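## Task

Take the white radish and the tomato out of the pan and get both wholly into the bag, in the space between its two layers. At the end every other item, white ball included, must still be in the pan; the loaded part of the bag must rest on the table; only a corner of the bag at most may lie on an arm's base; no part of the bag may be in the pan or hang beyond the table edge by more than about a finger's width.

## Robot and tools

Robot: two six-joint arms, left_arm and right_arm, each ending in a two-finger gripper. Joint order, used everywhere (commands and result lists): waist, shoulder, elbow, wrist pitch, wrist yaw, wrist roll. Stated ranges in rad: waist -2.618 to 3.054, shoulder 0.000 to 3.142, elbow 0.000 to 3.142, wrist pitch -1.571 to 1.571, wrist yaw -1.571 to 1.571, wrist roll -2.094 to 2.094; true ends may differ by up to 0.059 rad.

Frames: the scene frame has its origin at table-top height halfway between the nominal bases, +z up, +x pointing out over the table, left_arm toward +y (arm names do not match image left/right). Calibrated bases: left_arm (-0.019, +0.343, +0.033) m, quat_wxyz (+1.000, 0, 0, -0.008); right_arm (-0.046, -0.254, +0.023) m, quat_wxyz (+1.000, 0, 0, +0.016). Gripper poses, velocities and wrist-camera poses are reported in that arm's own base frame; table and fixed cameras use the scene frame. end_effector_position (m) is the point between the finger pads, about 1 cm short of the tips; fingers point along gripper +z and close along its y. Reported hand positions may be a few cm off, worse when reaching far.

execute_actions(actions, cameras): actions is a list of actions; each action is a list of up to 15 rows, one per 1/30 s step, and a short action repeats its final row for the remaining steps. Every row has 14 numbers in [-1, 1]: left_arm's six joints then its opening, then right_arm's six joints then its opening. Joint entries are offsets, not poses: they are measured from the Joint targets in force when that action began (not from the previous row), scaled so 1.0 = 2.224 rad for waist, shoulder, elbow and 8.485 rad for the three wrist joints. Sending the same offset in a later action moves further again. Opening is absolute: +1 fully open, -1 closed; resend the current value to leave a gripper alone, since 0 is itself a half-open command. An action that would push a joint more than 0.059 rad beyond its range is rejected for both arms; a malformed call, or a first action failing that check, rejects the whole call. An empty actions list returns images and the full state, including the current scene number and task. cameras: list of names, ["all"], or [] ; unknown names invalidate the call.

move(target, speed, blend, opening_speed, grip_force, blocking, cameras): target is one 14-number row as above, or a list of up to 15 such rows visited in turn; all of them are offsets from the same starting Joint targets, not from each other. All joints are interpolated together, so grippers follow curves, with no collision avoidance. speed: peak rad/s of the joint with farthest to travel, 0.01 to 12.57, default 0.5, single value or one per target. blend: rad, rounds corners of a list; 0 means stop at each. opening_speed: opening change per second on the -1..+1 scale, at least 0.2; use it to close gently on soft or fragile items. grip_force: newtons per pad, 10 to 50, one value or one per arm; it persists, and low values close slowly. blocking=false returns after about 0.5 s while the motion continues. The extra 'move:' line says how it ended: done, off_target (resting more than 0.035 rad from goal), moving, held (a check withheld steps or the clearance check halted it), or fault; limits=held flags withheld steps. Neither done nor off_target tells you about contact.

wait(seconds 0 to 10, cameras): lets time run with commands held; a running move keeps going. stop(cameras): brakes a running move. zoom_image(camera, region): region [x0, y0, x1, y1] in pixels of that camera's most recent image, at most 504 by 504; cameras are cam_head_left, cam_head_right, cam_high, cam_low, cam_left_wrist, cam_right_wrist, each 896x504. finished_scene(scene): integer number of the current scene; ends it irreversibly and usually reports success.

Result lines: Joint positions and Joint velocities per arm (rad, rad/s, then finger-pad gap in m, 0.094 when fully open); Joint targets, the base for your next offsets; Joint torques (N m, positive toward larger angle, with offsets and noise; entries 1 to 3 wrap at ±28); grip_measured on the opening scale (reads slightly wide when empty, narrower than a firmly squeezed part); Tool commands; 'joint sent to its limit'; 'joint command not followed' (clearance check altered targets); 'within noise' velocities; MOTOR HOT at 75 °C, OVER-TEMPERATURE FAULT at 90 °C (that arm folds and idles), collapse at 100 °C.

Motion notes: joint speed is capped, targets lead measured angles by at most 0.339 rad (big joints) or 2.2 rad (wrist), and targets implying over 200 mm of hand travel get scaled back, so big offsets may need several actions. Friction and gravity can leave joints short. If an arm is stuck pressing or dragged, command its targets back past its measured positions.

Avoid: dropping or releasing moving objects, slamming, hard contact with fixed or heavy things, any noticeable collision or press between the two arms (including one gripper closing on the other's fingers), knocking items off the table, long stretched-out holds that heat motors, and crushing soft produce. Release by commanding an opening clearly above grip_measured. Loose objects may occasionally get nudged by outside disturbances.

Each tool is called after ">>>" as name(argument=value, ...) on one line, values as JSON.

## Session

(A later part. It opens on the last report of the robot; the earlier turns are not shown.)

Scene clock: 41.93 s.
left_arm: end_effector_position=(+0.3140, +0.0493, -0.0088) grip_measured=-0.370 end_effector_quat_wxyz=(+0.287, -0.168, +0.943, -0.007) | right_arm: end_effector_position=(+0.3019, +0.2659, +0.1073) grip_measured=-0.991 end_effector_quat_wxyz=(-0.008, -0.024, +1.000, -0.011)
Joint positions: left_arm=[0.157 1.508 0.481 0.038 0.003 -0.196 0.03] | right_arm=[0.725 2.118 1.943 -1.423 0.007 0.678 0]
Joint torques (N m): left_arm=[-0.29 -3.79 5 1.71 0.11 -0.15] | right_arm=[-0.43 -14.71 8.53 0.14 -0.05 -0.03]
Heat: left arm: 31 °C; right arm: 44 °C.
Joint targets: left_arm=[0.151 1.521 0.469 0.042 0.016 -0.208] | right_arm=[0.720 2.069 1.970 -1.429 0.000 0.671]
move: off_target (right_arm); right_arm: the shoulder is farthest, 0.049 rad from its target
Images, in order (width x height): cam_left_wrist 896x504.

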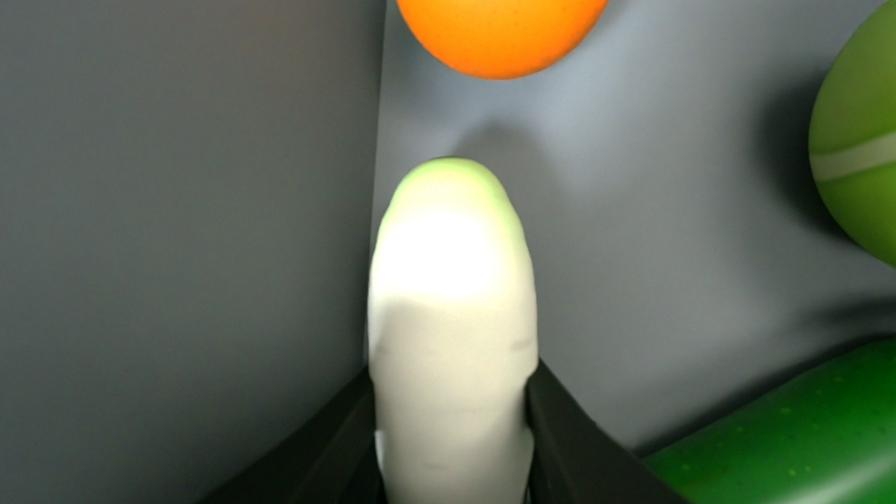

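>>> move(target=[[0,0,0,0,0,0,-0.55,0,0,0,0,0,0,-1],[0.0063,-0.138,0.2185,-0.0923,0,0,-0.55,0,0,0.036,-0.0094,0,0,-1],[-0.2761,-0.1416,0.0283,-0.0382,0.072,0.1049,-0.55,0,0,0.036,-0.0094,0,0,-1]], speed=0.5, blend=[0,0.1,0], grip_force=[35,50], cameras=["all"])

Scene clock: 50.43 s.
left_arm: end_effector_position=(+0.2092, -0.2136, +0.0780) grip_measured=-0.369 end_effector_quat_wxyz=(+0.316, +0.562, +0.721, -0.254) | right_arm: end_effector_position=(+0.3004, +0.2645, +0.1273) grip_measured=-0.991 end_effector_quat_wxyz=(-0.008, -0.024, +1.000, -0.011)
Joint positions: left_arm=[-0.456 1.217 0.545 -0.287 0.609 0.67 0.03] | right_arm=[0.725 2.118 2.022 -1.502 0.007 0.678 0]
Joint torques (N m): left_arm=[-0.39 -4.19 6.23 1.65 0.49 0.06] | right_arm=[-0.44 -14.67 8.49 0.14 -0.06 -0.02]
Heat: left arm: 30 °C; right arm: 48 °C.
Joint targets: left_arm=[-0.464 1.207 0.532 -0.282 0.627 0.682] | right_arm=[0.720 2.069 2.050 -1.509 0.000 0.671]
grip_force (N): 35, 50
move: off_target (right_arm); right_arm: the shoulder is farthest, 0.049 rad from its target

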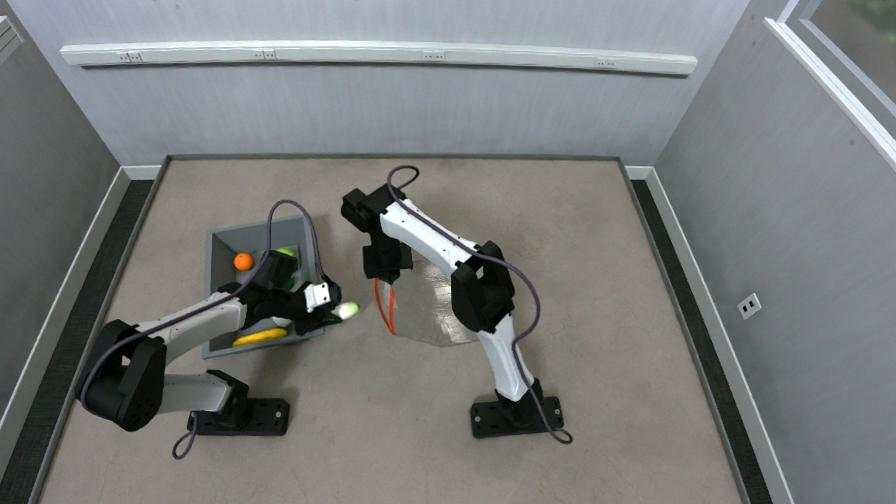

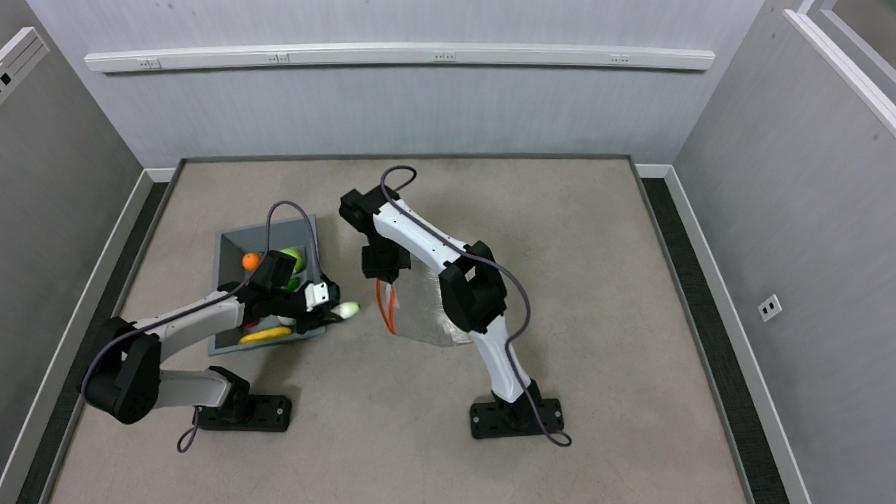

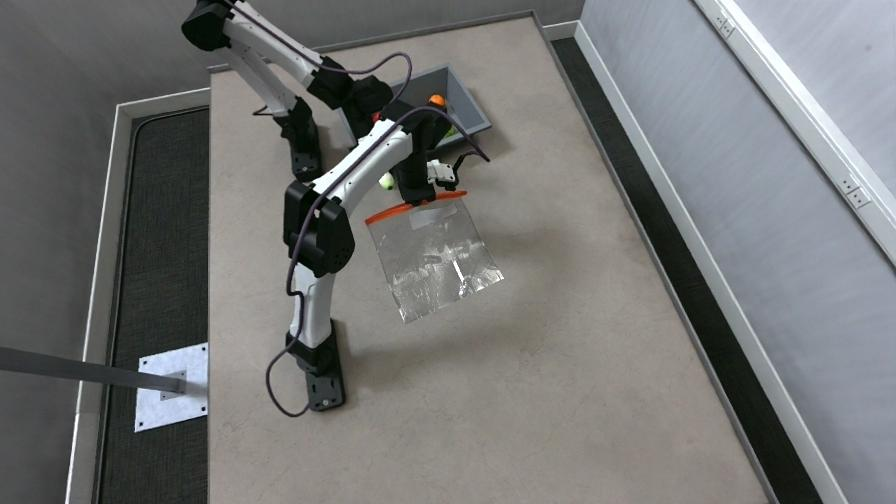

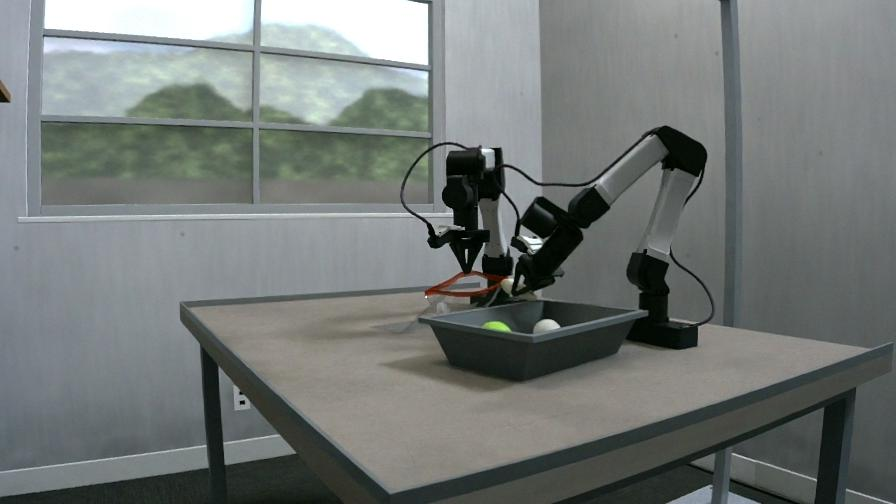

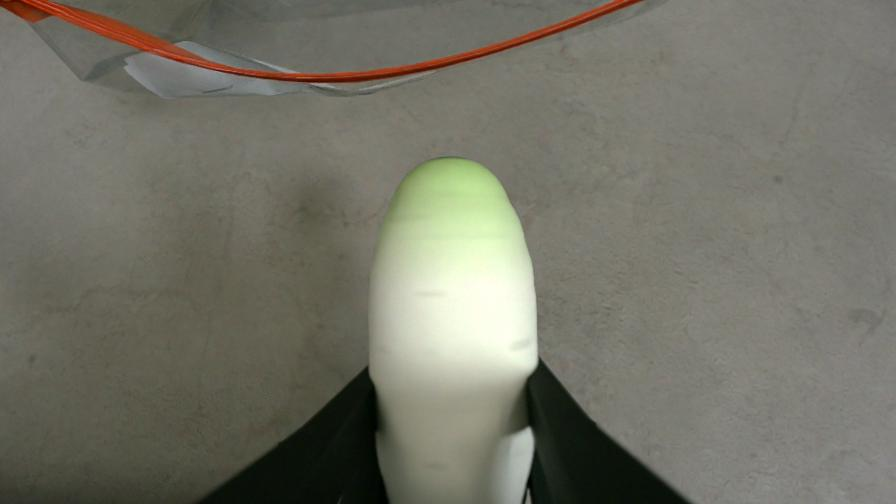

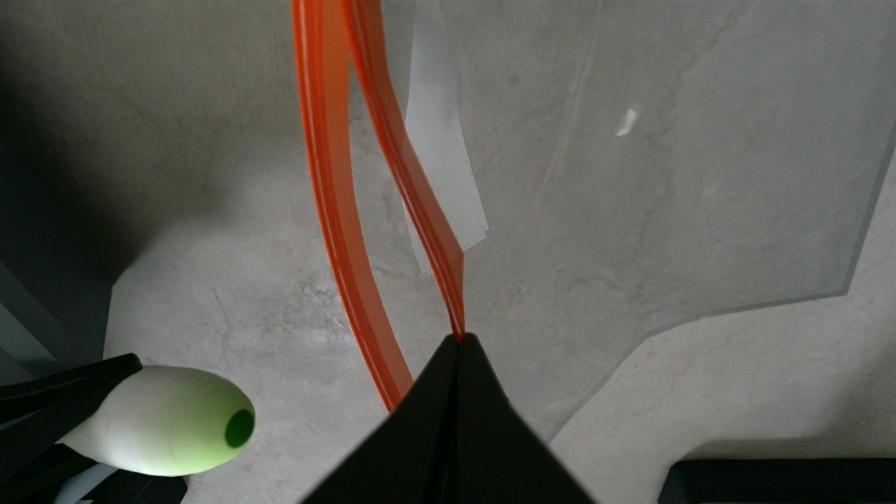

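>>> zoom_image(camera="cam_left_wrist", region=[0, 0, 700, 250])

>>> zoom_image(camera="cam_low", region=[360, 200, 600, 350])

>>> zoom_image(camera="cam_head_left", region=[300, 200, 500, 370])

>>> zoom_image(camera="cam_high", region=[340, 140, 540, 350])

Region (0, 0, 700, 250) is 700x250 pixels. A region can be at most 504 by 504 pixels.

Scaled by 2.100 from the camera's 896x504 image, which has a finer 1280x720 frame.

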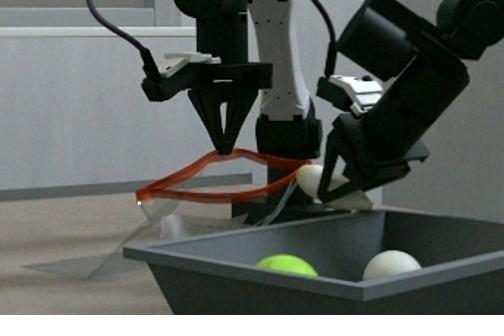

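Scaled by 2.520 from the camera's 896x504 image, which has a finer 1280x720 frame.

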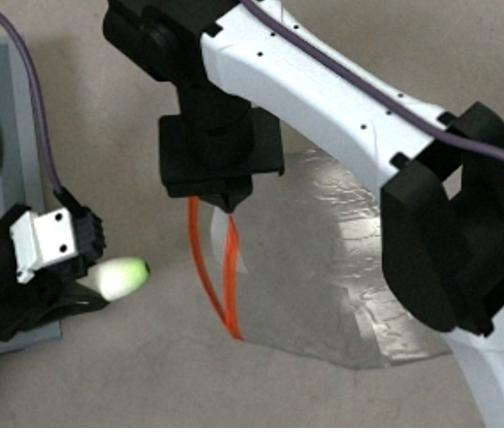

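Scaled by 2.400 from the camera's 896x504 image, which has a finer 1280x720 frame.

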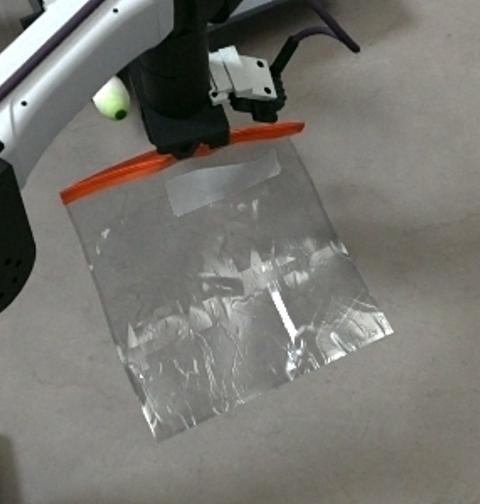

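>>> zoom_image(camera="cam_left_wrist", region=[250, 0, 700, 250])

>>> zoom_image(camera="cam_right_wrist", region=[100, 200, 600, 504])

Scaled by 1.120 from the camera's 896x504 image, which has a finer 1280x720 frame.

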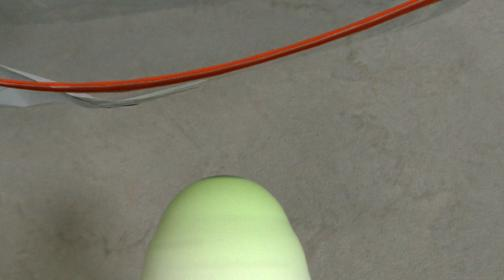

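Scaled by 1.008 from the camera's 896x504 image, which has a finer 1280x720 frame.

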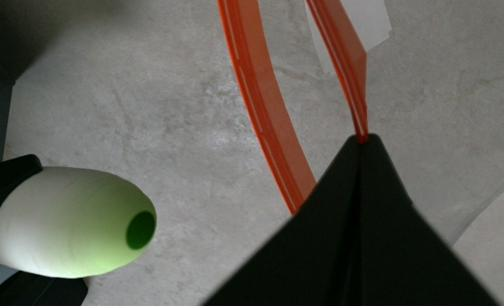

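>>> move(target=[-0.075,0.0468,0.0284,0.0129,-0.0116,-0.0156,-0.55,0,0,0,0,0,0,-1], speed=0.25, cameras=["all"])

>>> zoom_image(camera="cam_low", region=[360, 200, 600, 350])

>>> zoom_image(camera="cam_head_left", region=[300, 200, 500, 370])

Scene clock: 65.10 s.
left_arm: end_effector_position=(+0.1982, -0.2543, +0.0746) grip_measured=-0.369 end_effector_quat_wxyz=(+0.306, +0.582, +0.706, -0.264) | right_arm: end_effector_position=(+0.3004, +0.2645, +0.1273) grip_measured=-0.991 end_effector_quat_wxyz=(-0.008, -0.024, +1.000, -0.011)
Joint positions: left_arm=[-0.625 1.299 0.573 -0.181 0.545 0.562 0.03] | right_arm=[0.725 2.118 2.022 -1.502 0.007 0.678 0]
Joint torques (N m): left_arm=[-0.17 -3.14 9.52 1.79 0.15 -0.17] | right_arm=[-0.43 -14.65 8.47 0.15 -0.06 -0.02]
Heat: left arm: 31 °C; right arm: 52 °C.
Joint targets: left_arm=[-0.630 1.311 0.595 -0.173 0.529 0.550] | right_arm=[0.720 2.069 2.050 -1.509 0.000 0.671]
grip_force (N): 35, 50
move: off_target (right_arm); right_arm: the shoulder is farthest, 0.049 rad from its target

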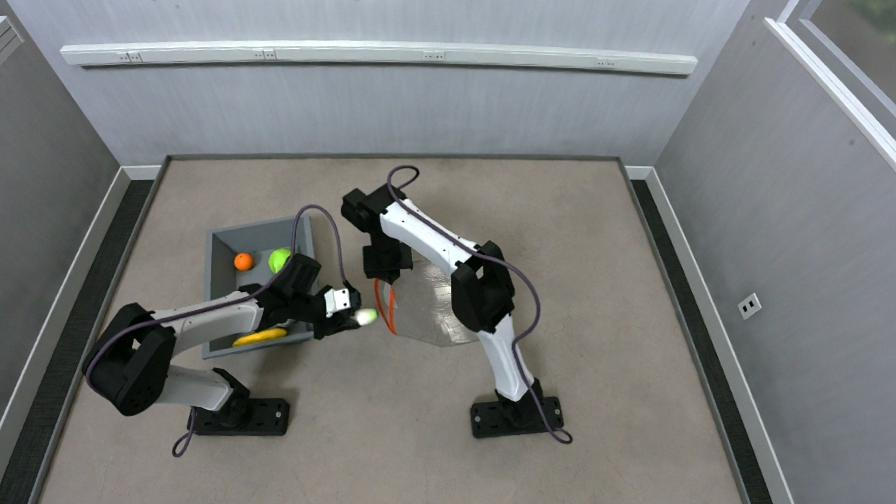

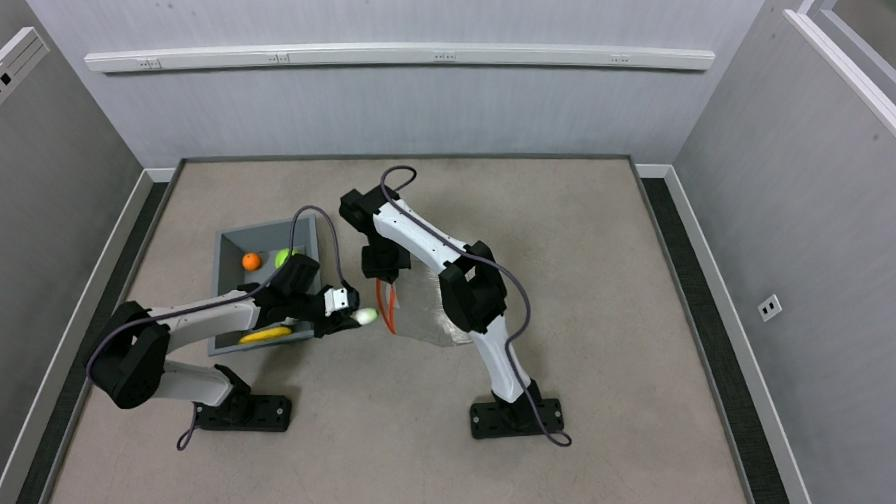

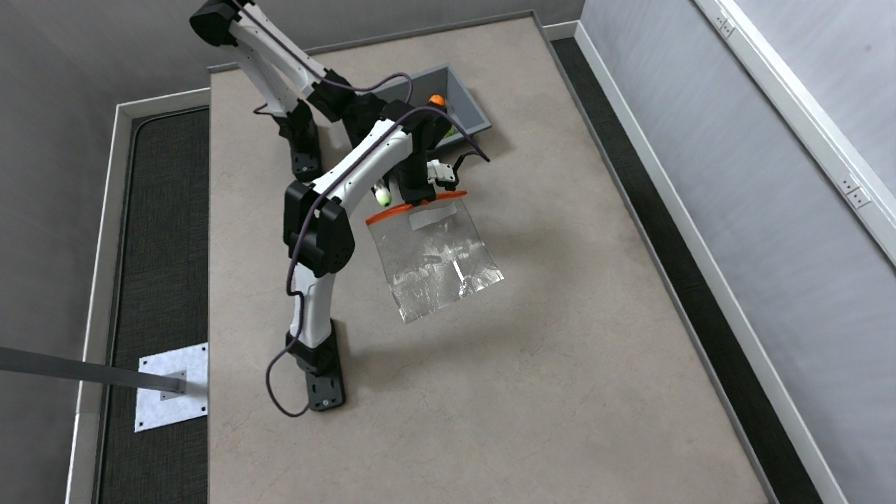

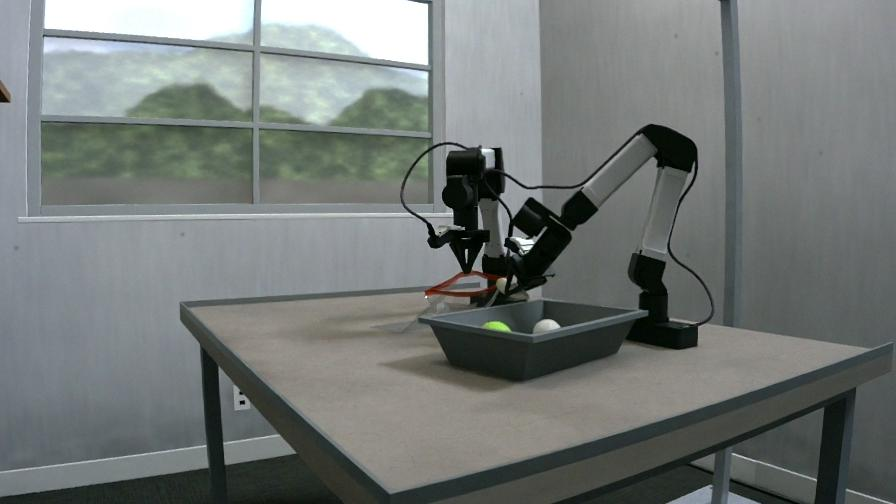

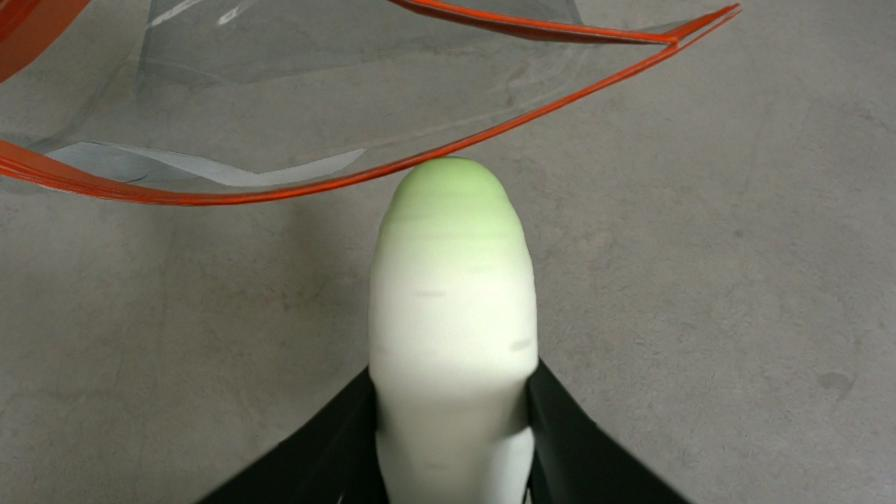

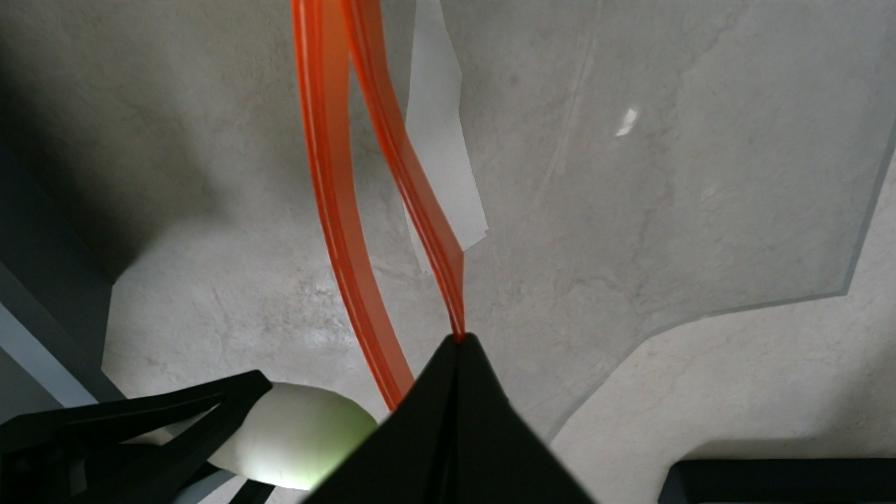

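Scaled by 2.100 from the camera's 896x504 image, which has a finer 1280x720 frame.

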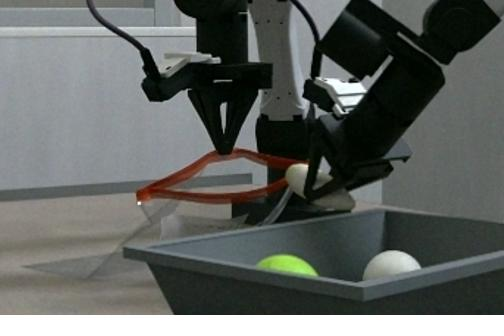

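Scaled by 2.520 from the camera's 896x504 image, which has a finer 1280x720 frame.

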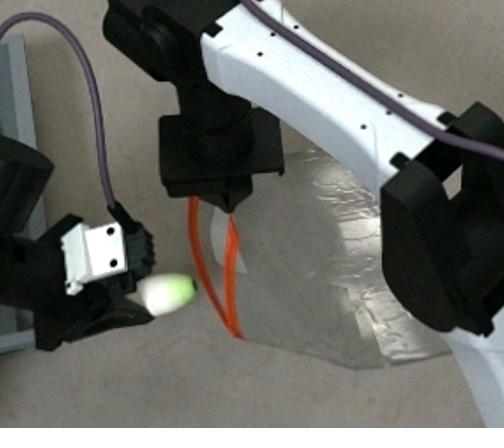

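>>> move(target=[-0.067,0.0468,0.0284,0.0129,-0.0116,-0.0156,-0.55,0,0,0,0,0,0,-1], speed=0.25, cameras=["all"])

>>> zoom_image(camera="cam_low", region=[360, 200, 600, 350])

>>> zoom_image(camera="cam_head_left", region=[300, 200, 500, 370])

Scene clock: 66.73 s.
left_arm: end_effector_position=(+0.1962, -0.2973, +0.0753) grip_measured=-0.369 end_effector_quat_wxyz=(+0.308, +0.581, +0.705, -0.264) | right_arm: end_effector_position=(+0.3002, +0.2644, +0.1273) grip_measured=-0.991 end_effector_quat_wxyz=(-0.009, -0.024, +1.000, -0.012)
Joint positions: left_arm=[-0.775 1.402 0.636 -0.072 0.447 0.43 0.03] | right_arm=[0.725 2.118 2.022 -1.503 0.007 0.678 0]
Joint torques (N m): left_arm=[-0.17 -3.97 9.55 1.94 0.05 -0.15] | right_arm=[-0.54 -14.64 8.49 0.15 -0.05 -0.02]
Heat: left arm: 31 °C; right arm: 52 °C.
Joint targets: left_arm=[-0.779 1.415 0.658 -0.063 0.430 0.417] | right_arm=[0.720 2.069 2.050 -1.509 0.000 0.671]
grip_force (N): 35, 50
move: off_target (right_arm); right_arm: the shoulder is farthest, 0.049 rad from its target

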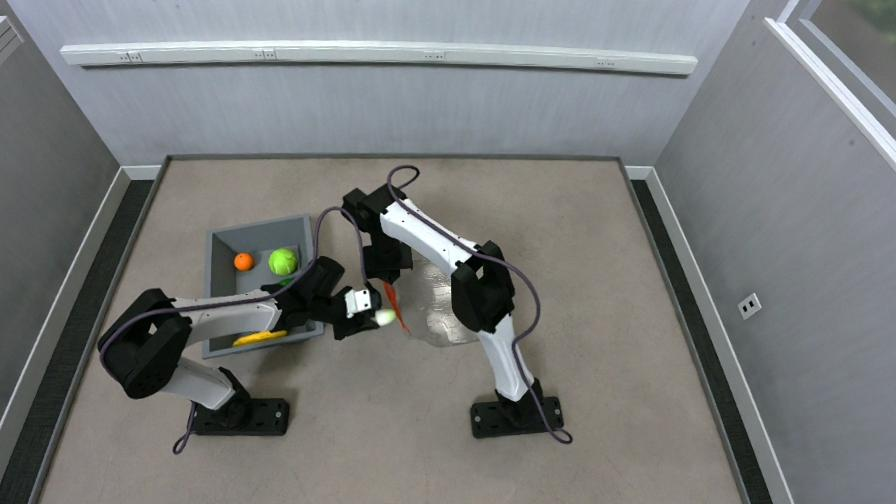

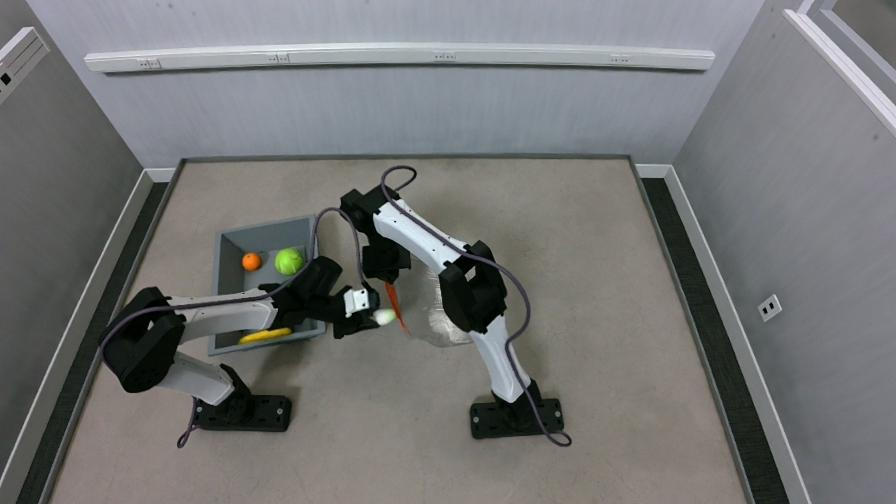

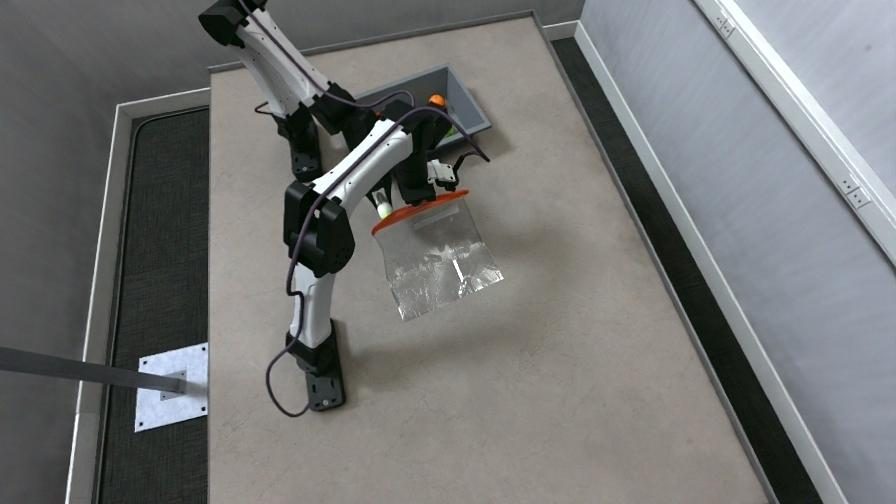

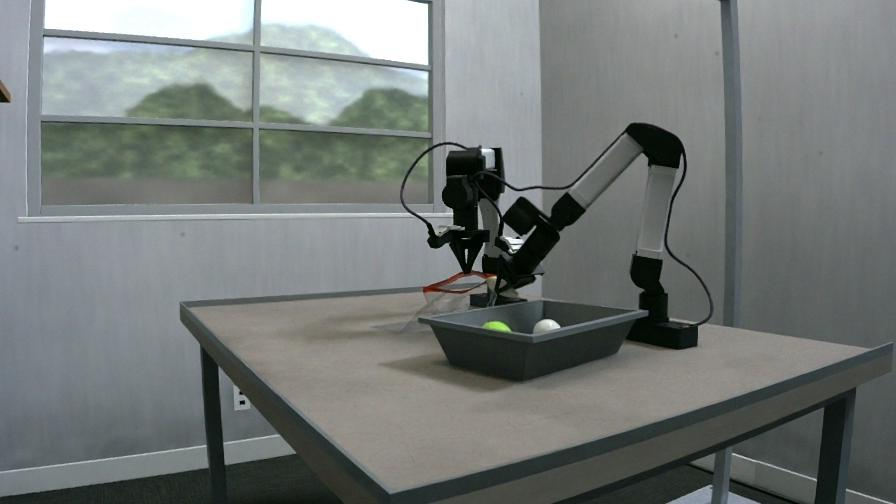

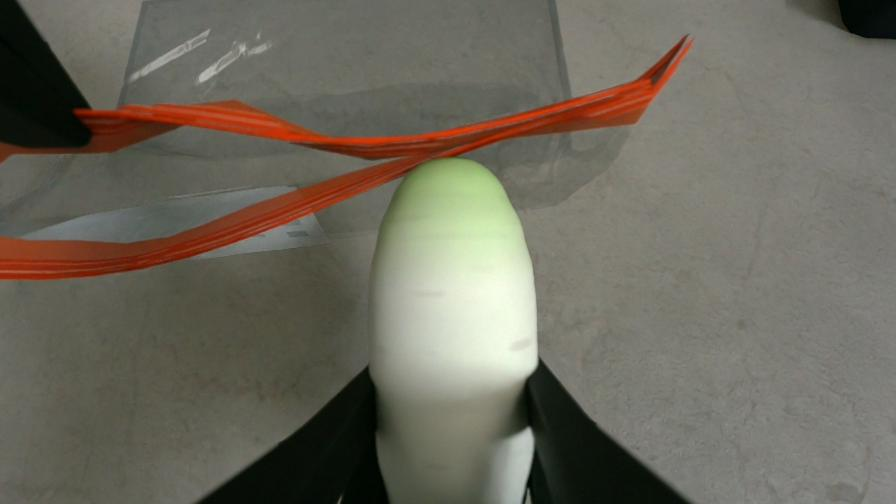

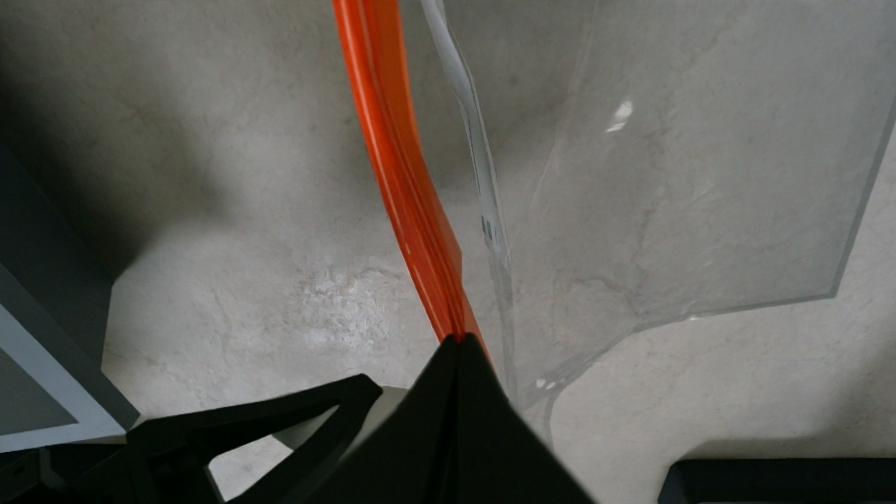

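Scaled by 2.100 from the camera's 896x504 image, which has a finer 1280x720 frame.

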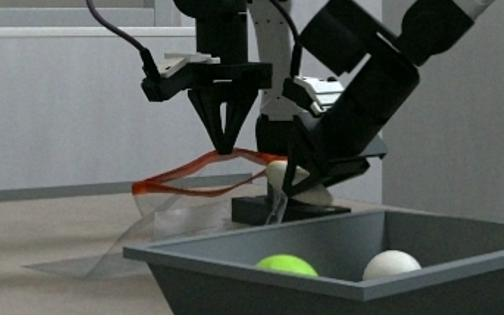

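Scaled by 2.520 from the camera's 896x504 image, which has a finer 1280x720 frame.

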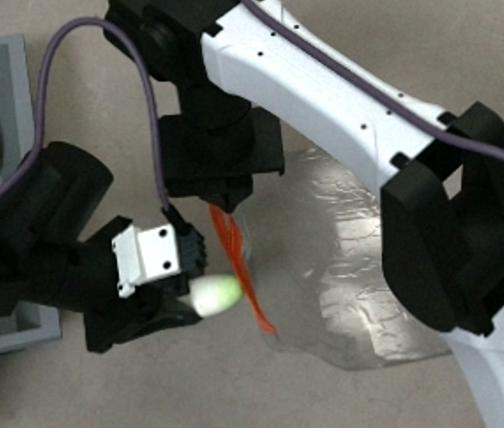

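>>> move(target=[[0.1416,-0.0935,-0.0567,-0.0258,0.0232,0.0312,-0.55,0,0,0,0,0,0,-1],[0.1416,-0.0935,-0.0567,-0.0258,0.0232,0.0312,-0.55,0,0.0153,-0.1967,0.0579,0,0,-1]], speed=0.5, blend=[0.05,0], cameras=["cam_right_wrist","cam_left_wrist","cam_high"])

Scene clock: 70.57 s.
left_arm: end_effector_position=(+0.2084, -0.2182, +0.0790) grip_measured=-0.369 end_effector_quat_wxyz=(+0.320, +0.568, +0.714, -0.256) | right_arm: end_effector_position=(+0.3079, +0.2712, +0.0260) grip_measured=-0.991 end_effector_quat_wxyz=(+0.017, -0.024, +1.000, +0.010)
Joint positions: left_arm=[-0.471 1.222 0.544 -0.268 0.611 0.67 0.03] | right_arm=[0.725 2.117 1.614 -1.03 0.007 0.678 0]
Joint torques (N m): left_arm=[0.73 -4.55 6.31 1.46 0.47 0.06] | right_arm=[-0.43 -11.54 5.71 0.41 -0.06 -0.03]
Heat: left arm: 31 °C; right arm: 52 °C.
Joint targets: left_arm=[-0.464 1.207 0.532 -0.282 0.627 0.682] | right_arm=[0.720 2.104 1.612 -1.018 0.000 0.671]
grip_force (N): 35, 50
move: done
Images, in order (width x height): cam_high 896x504, cam_left_wrist 896x504, cam_right_wrist 896x504.

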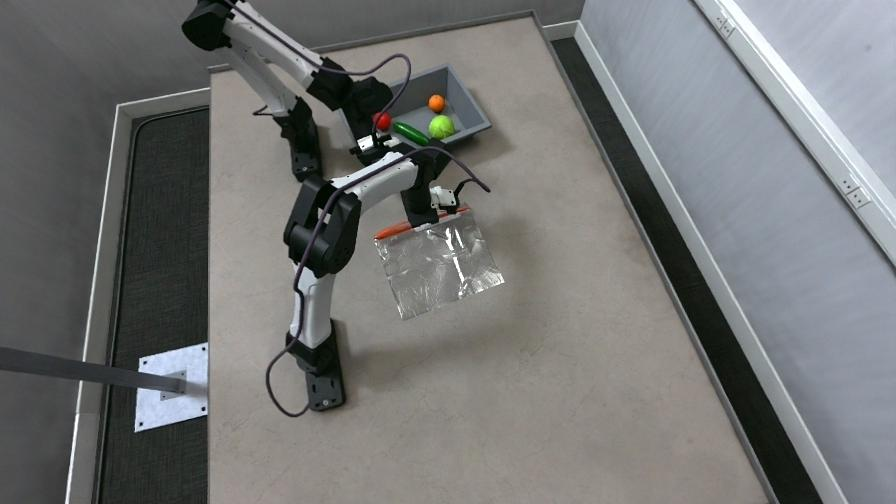

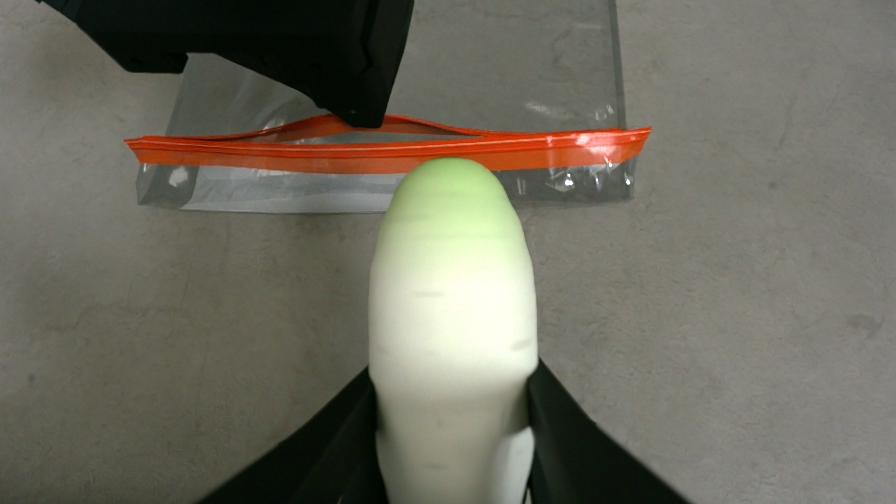

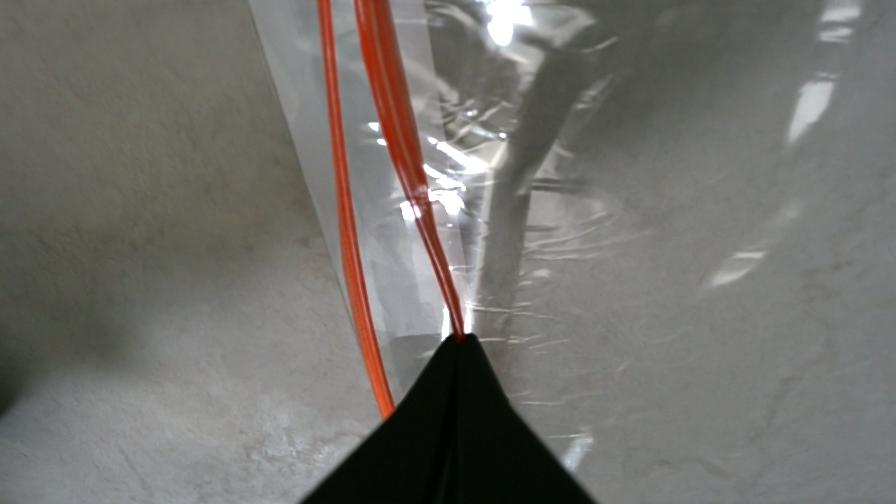

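>>> move(target=[[0,0,0,0,0,0,-0.55,0,0.0139,-0.0117,0.0024,0,0,-1],[0,0,0,0,0,0,-0.55,0,0.0139,-0.0117,0.0024,0,0,-0.7],[0,0,0,0,0,0,-0.55,-0.0211,0.1003,0.138,-0.0132,0,-0.0198,-0.7]], speed=0.25, cameras=["cam_right_wrist","cam_left_wrist","cam_high"])

Scene clock: 74.87 s.
left_arm: end_effector_position=(+0.2084, -0.2182, +0.0790) grip_measured=-0.369 end_effector_quat_wxyz=(+0.320, +0.568, +0.714, -0.256) | right_arm: end_effector_position=(+0.3538, +0.2836, +0.0168) grip_measured=-0.701 end_effector_quat_wxyz=(+0.015, -0.084, +0.996, +0.006)
Joint positions: left_arm=[-0.471 1.222 0.544 -0.268 0.611 0.67 0.03] | right_arm=[0.678 2.308 1.892 -1.124 0.007 0.51 0.014]
Joint torques (N m): left_arm=[0.69 -4.52 6.27 1.45 0.47 0.07] | right_arm=[-0.5 -10.19 8.64 0.29 -0.06 -0.05]
Heat: left arm: 31 °C; right arm: 51 °C.
Joint targets: left_arm=[-0.464 1.207 0.532 -0.282 0.627 0.682] | right_arm=[0.673 2.326 1.919 -1.130 0.000 0.502]
grip_force (N): 35, 50
move: done
Images, in order (width x height): cam_high 896x504, cam_left_wrist 896x504, cam_right_wrist 896x504.

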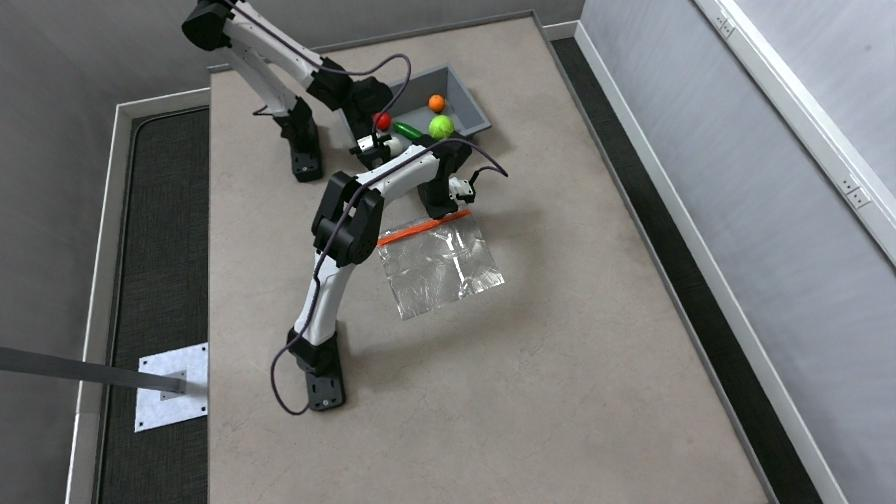

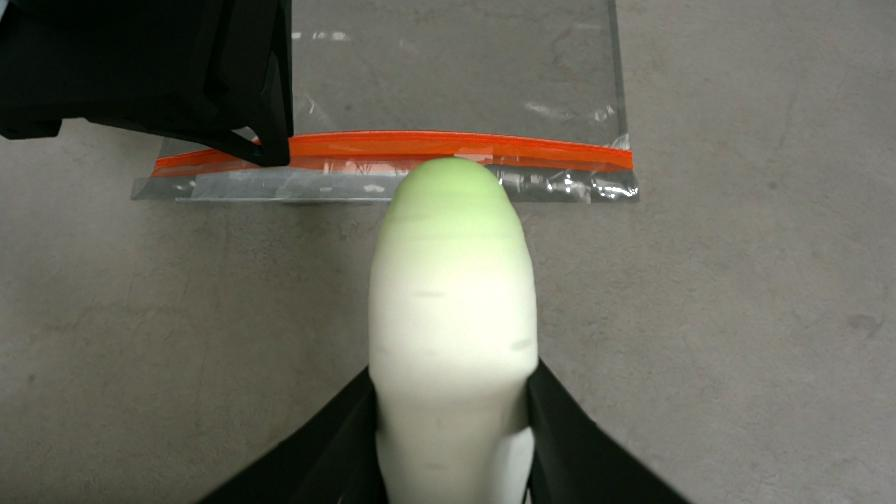

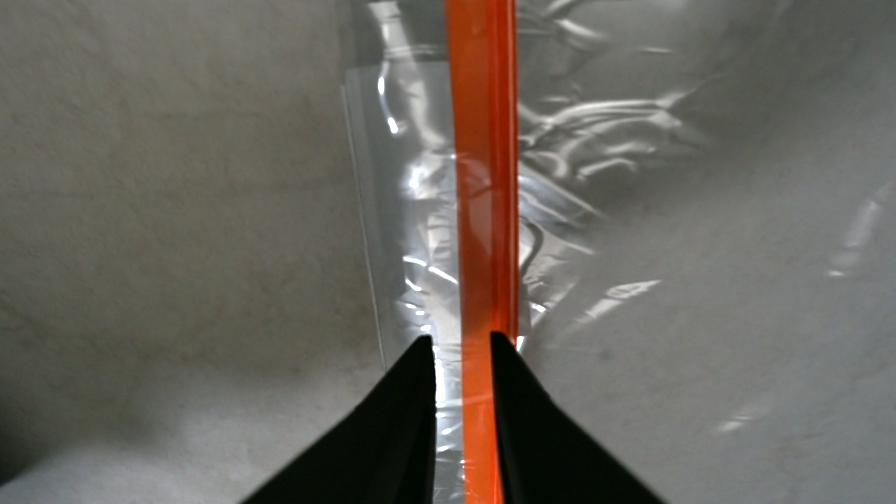

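>>> zoom_image(camera="cam_right_wrist", region=[320, 0, 660, 300])

>>> zoom_image(camera="cam_left_wrist", region=[250, 80, 700, 260])

>>> zoom_image(camera="cam_right_wrist", region=[380, 250, 600, 504])

Scaled by 1.482 from the camera's 896x504 image, which has a finer 1280x720 frame.

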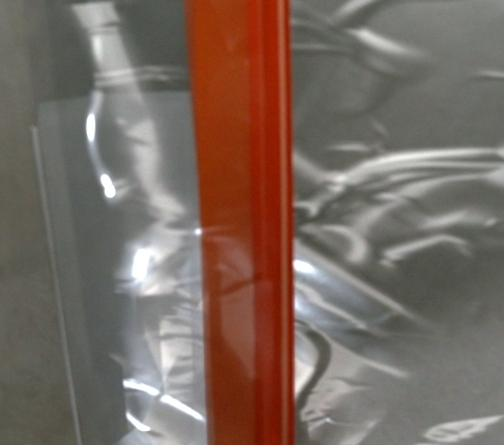

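Scaled by 1.120 from the camera's 896x504 image, which has a finer 1280x720 frame.

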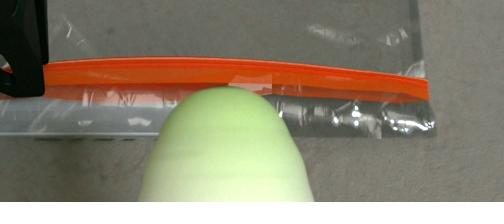

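Scaled by 1.984 from the camera's 896x504 image, which has a finer 1280x720 frame.

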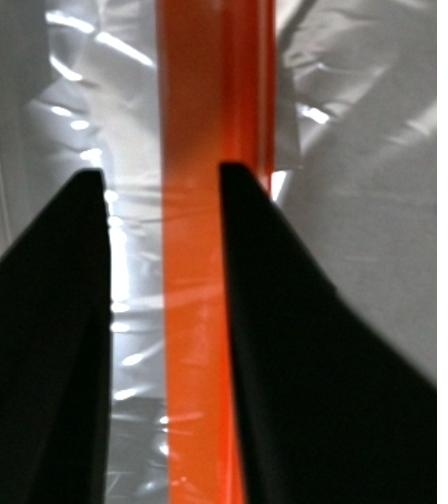

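>>> move(target=[[0,0,0,0,0,0,-0.55,0,0,0.0674,-0.0177,0,0,-0.7],[0,0,0,0,0,0,-0.55,0,-0.1201,-0.1344,0.0004,0,0,-1],[0,0,0,0,0,0,-0.55,0,-0.0971,-0.1862,0.0194,0,0,-1]], speed=0.5, blend=[0.03,0,0], cameras=["cam_right_wrist","cam_left_wrist"])

Scene clock: 81.50 s.
left_arm: end_effector_position=(+0.2084, -0.2182, +0.0790) grip_measured=-0.369 end_effector_quat_wxyz=(+0.320, +0.568, +0.714, -0.256) | right_arm: end_effector_position=(+0.3038, +0.2433, +0.0014) grip_measured=-0.991 end_effector_quat_wxyz=(-0.003, -0.084, +0.996, -0.006)
Joint positions: left_arm=[-0.471 1.222 0.544 -0.268 0.611 0.67 0.03] | right_arm=[0.678 2.114 1.508 -0.976 0.007 0.509 0]
Joint torques (N m): left_arm=[0.73 -4.59 6.28 1.45 0.48 0.07] | right_arm=[-0.49 -10.39 5.35 0.33 -0.06 -0.02]
Heat: left arm: 31 °C; right arm: 51 °C.
Joint targets: left_arm=[-0.464 1.207 0.532 -0.282 0.627 0.682] | right_arm=[0.673 2.111 1.505 -0.965 0.000 0.503]
grip_force (N): 35, 50
move: done; target 2's new numbers were sent with right_arm's shoulder 0.055 rad from that target
Images, in order (width x height): cam_left_wrist 896x504, cam_right_wrist 896x504.

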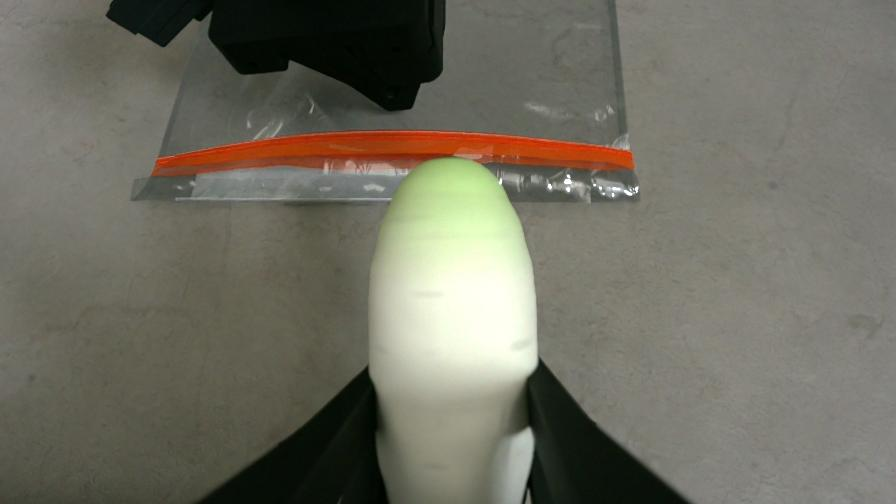

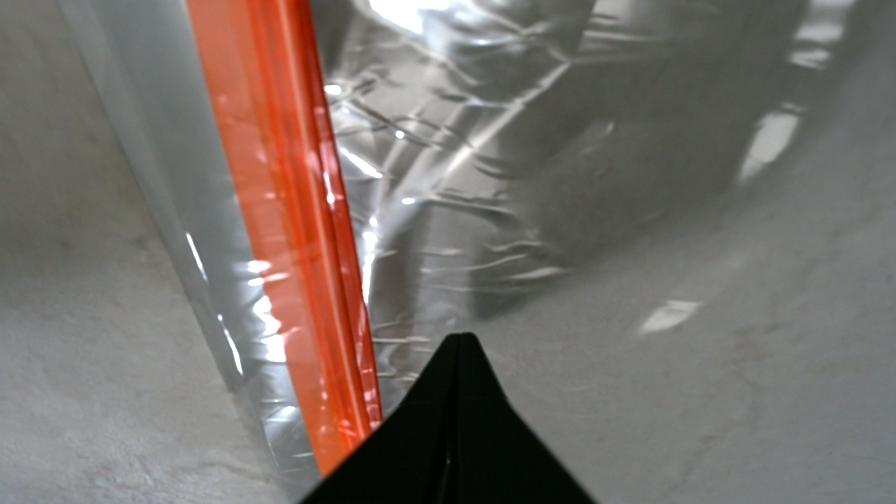

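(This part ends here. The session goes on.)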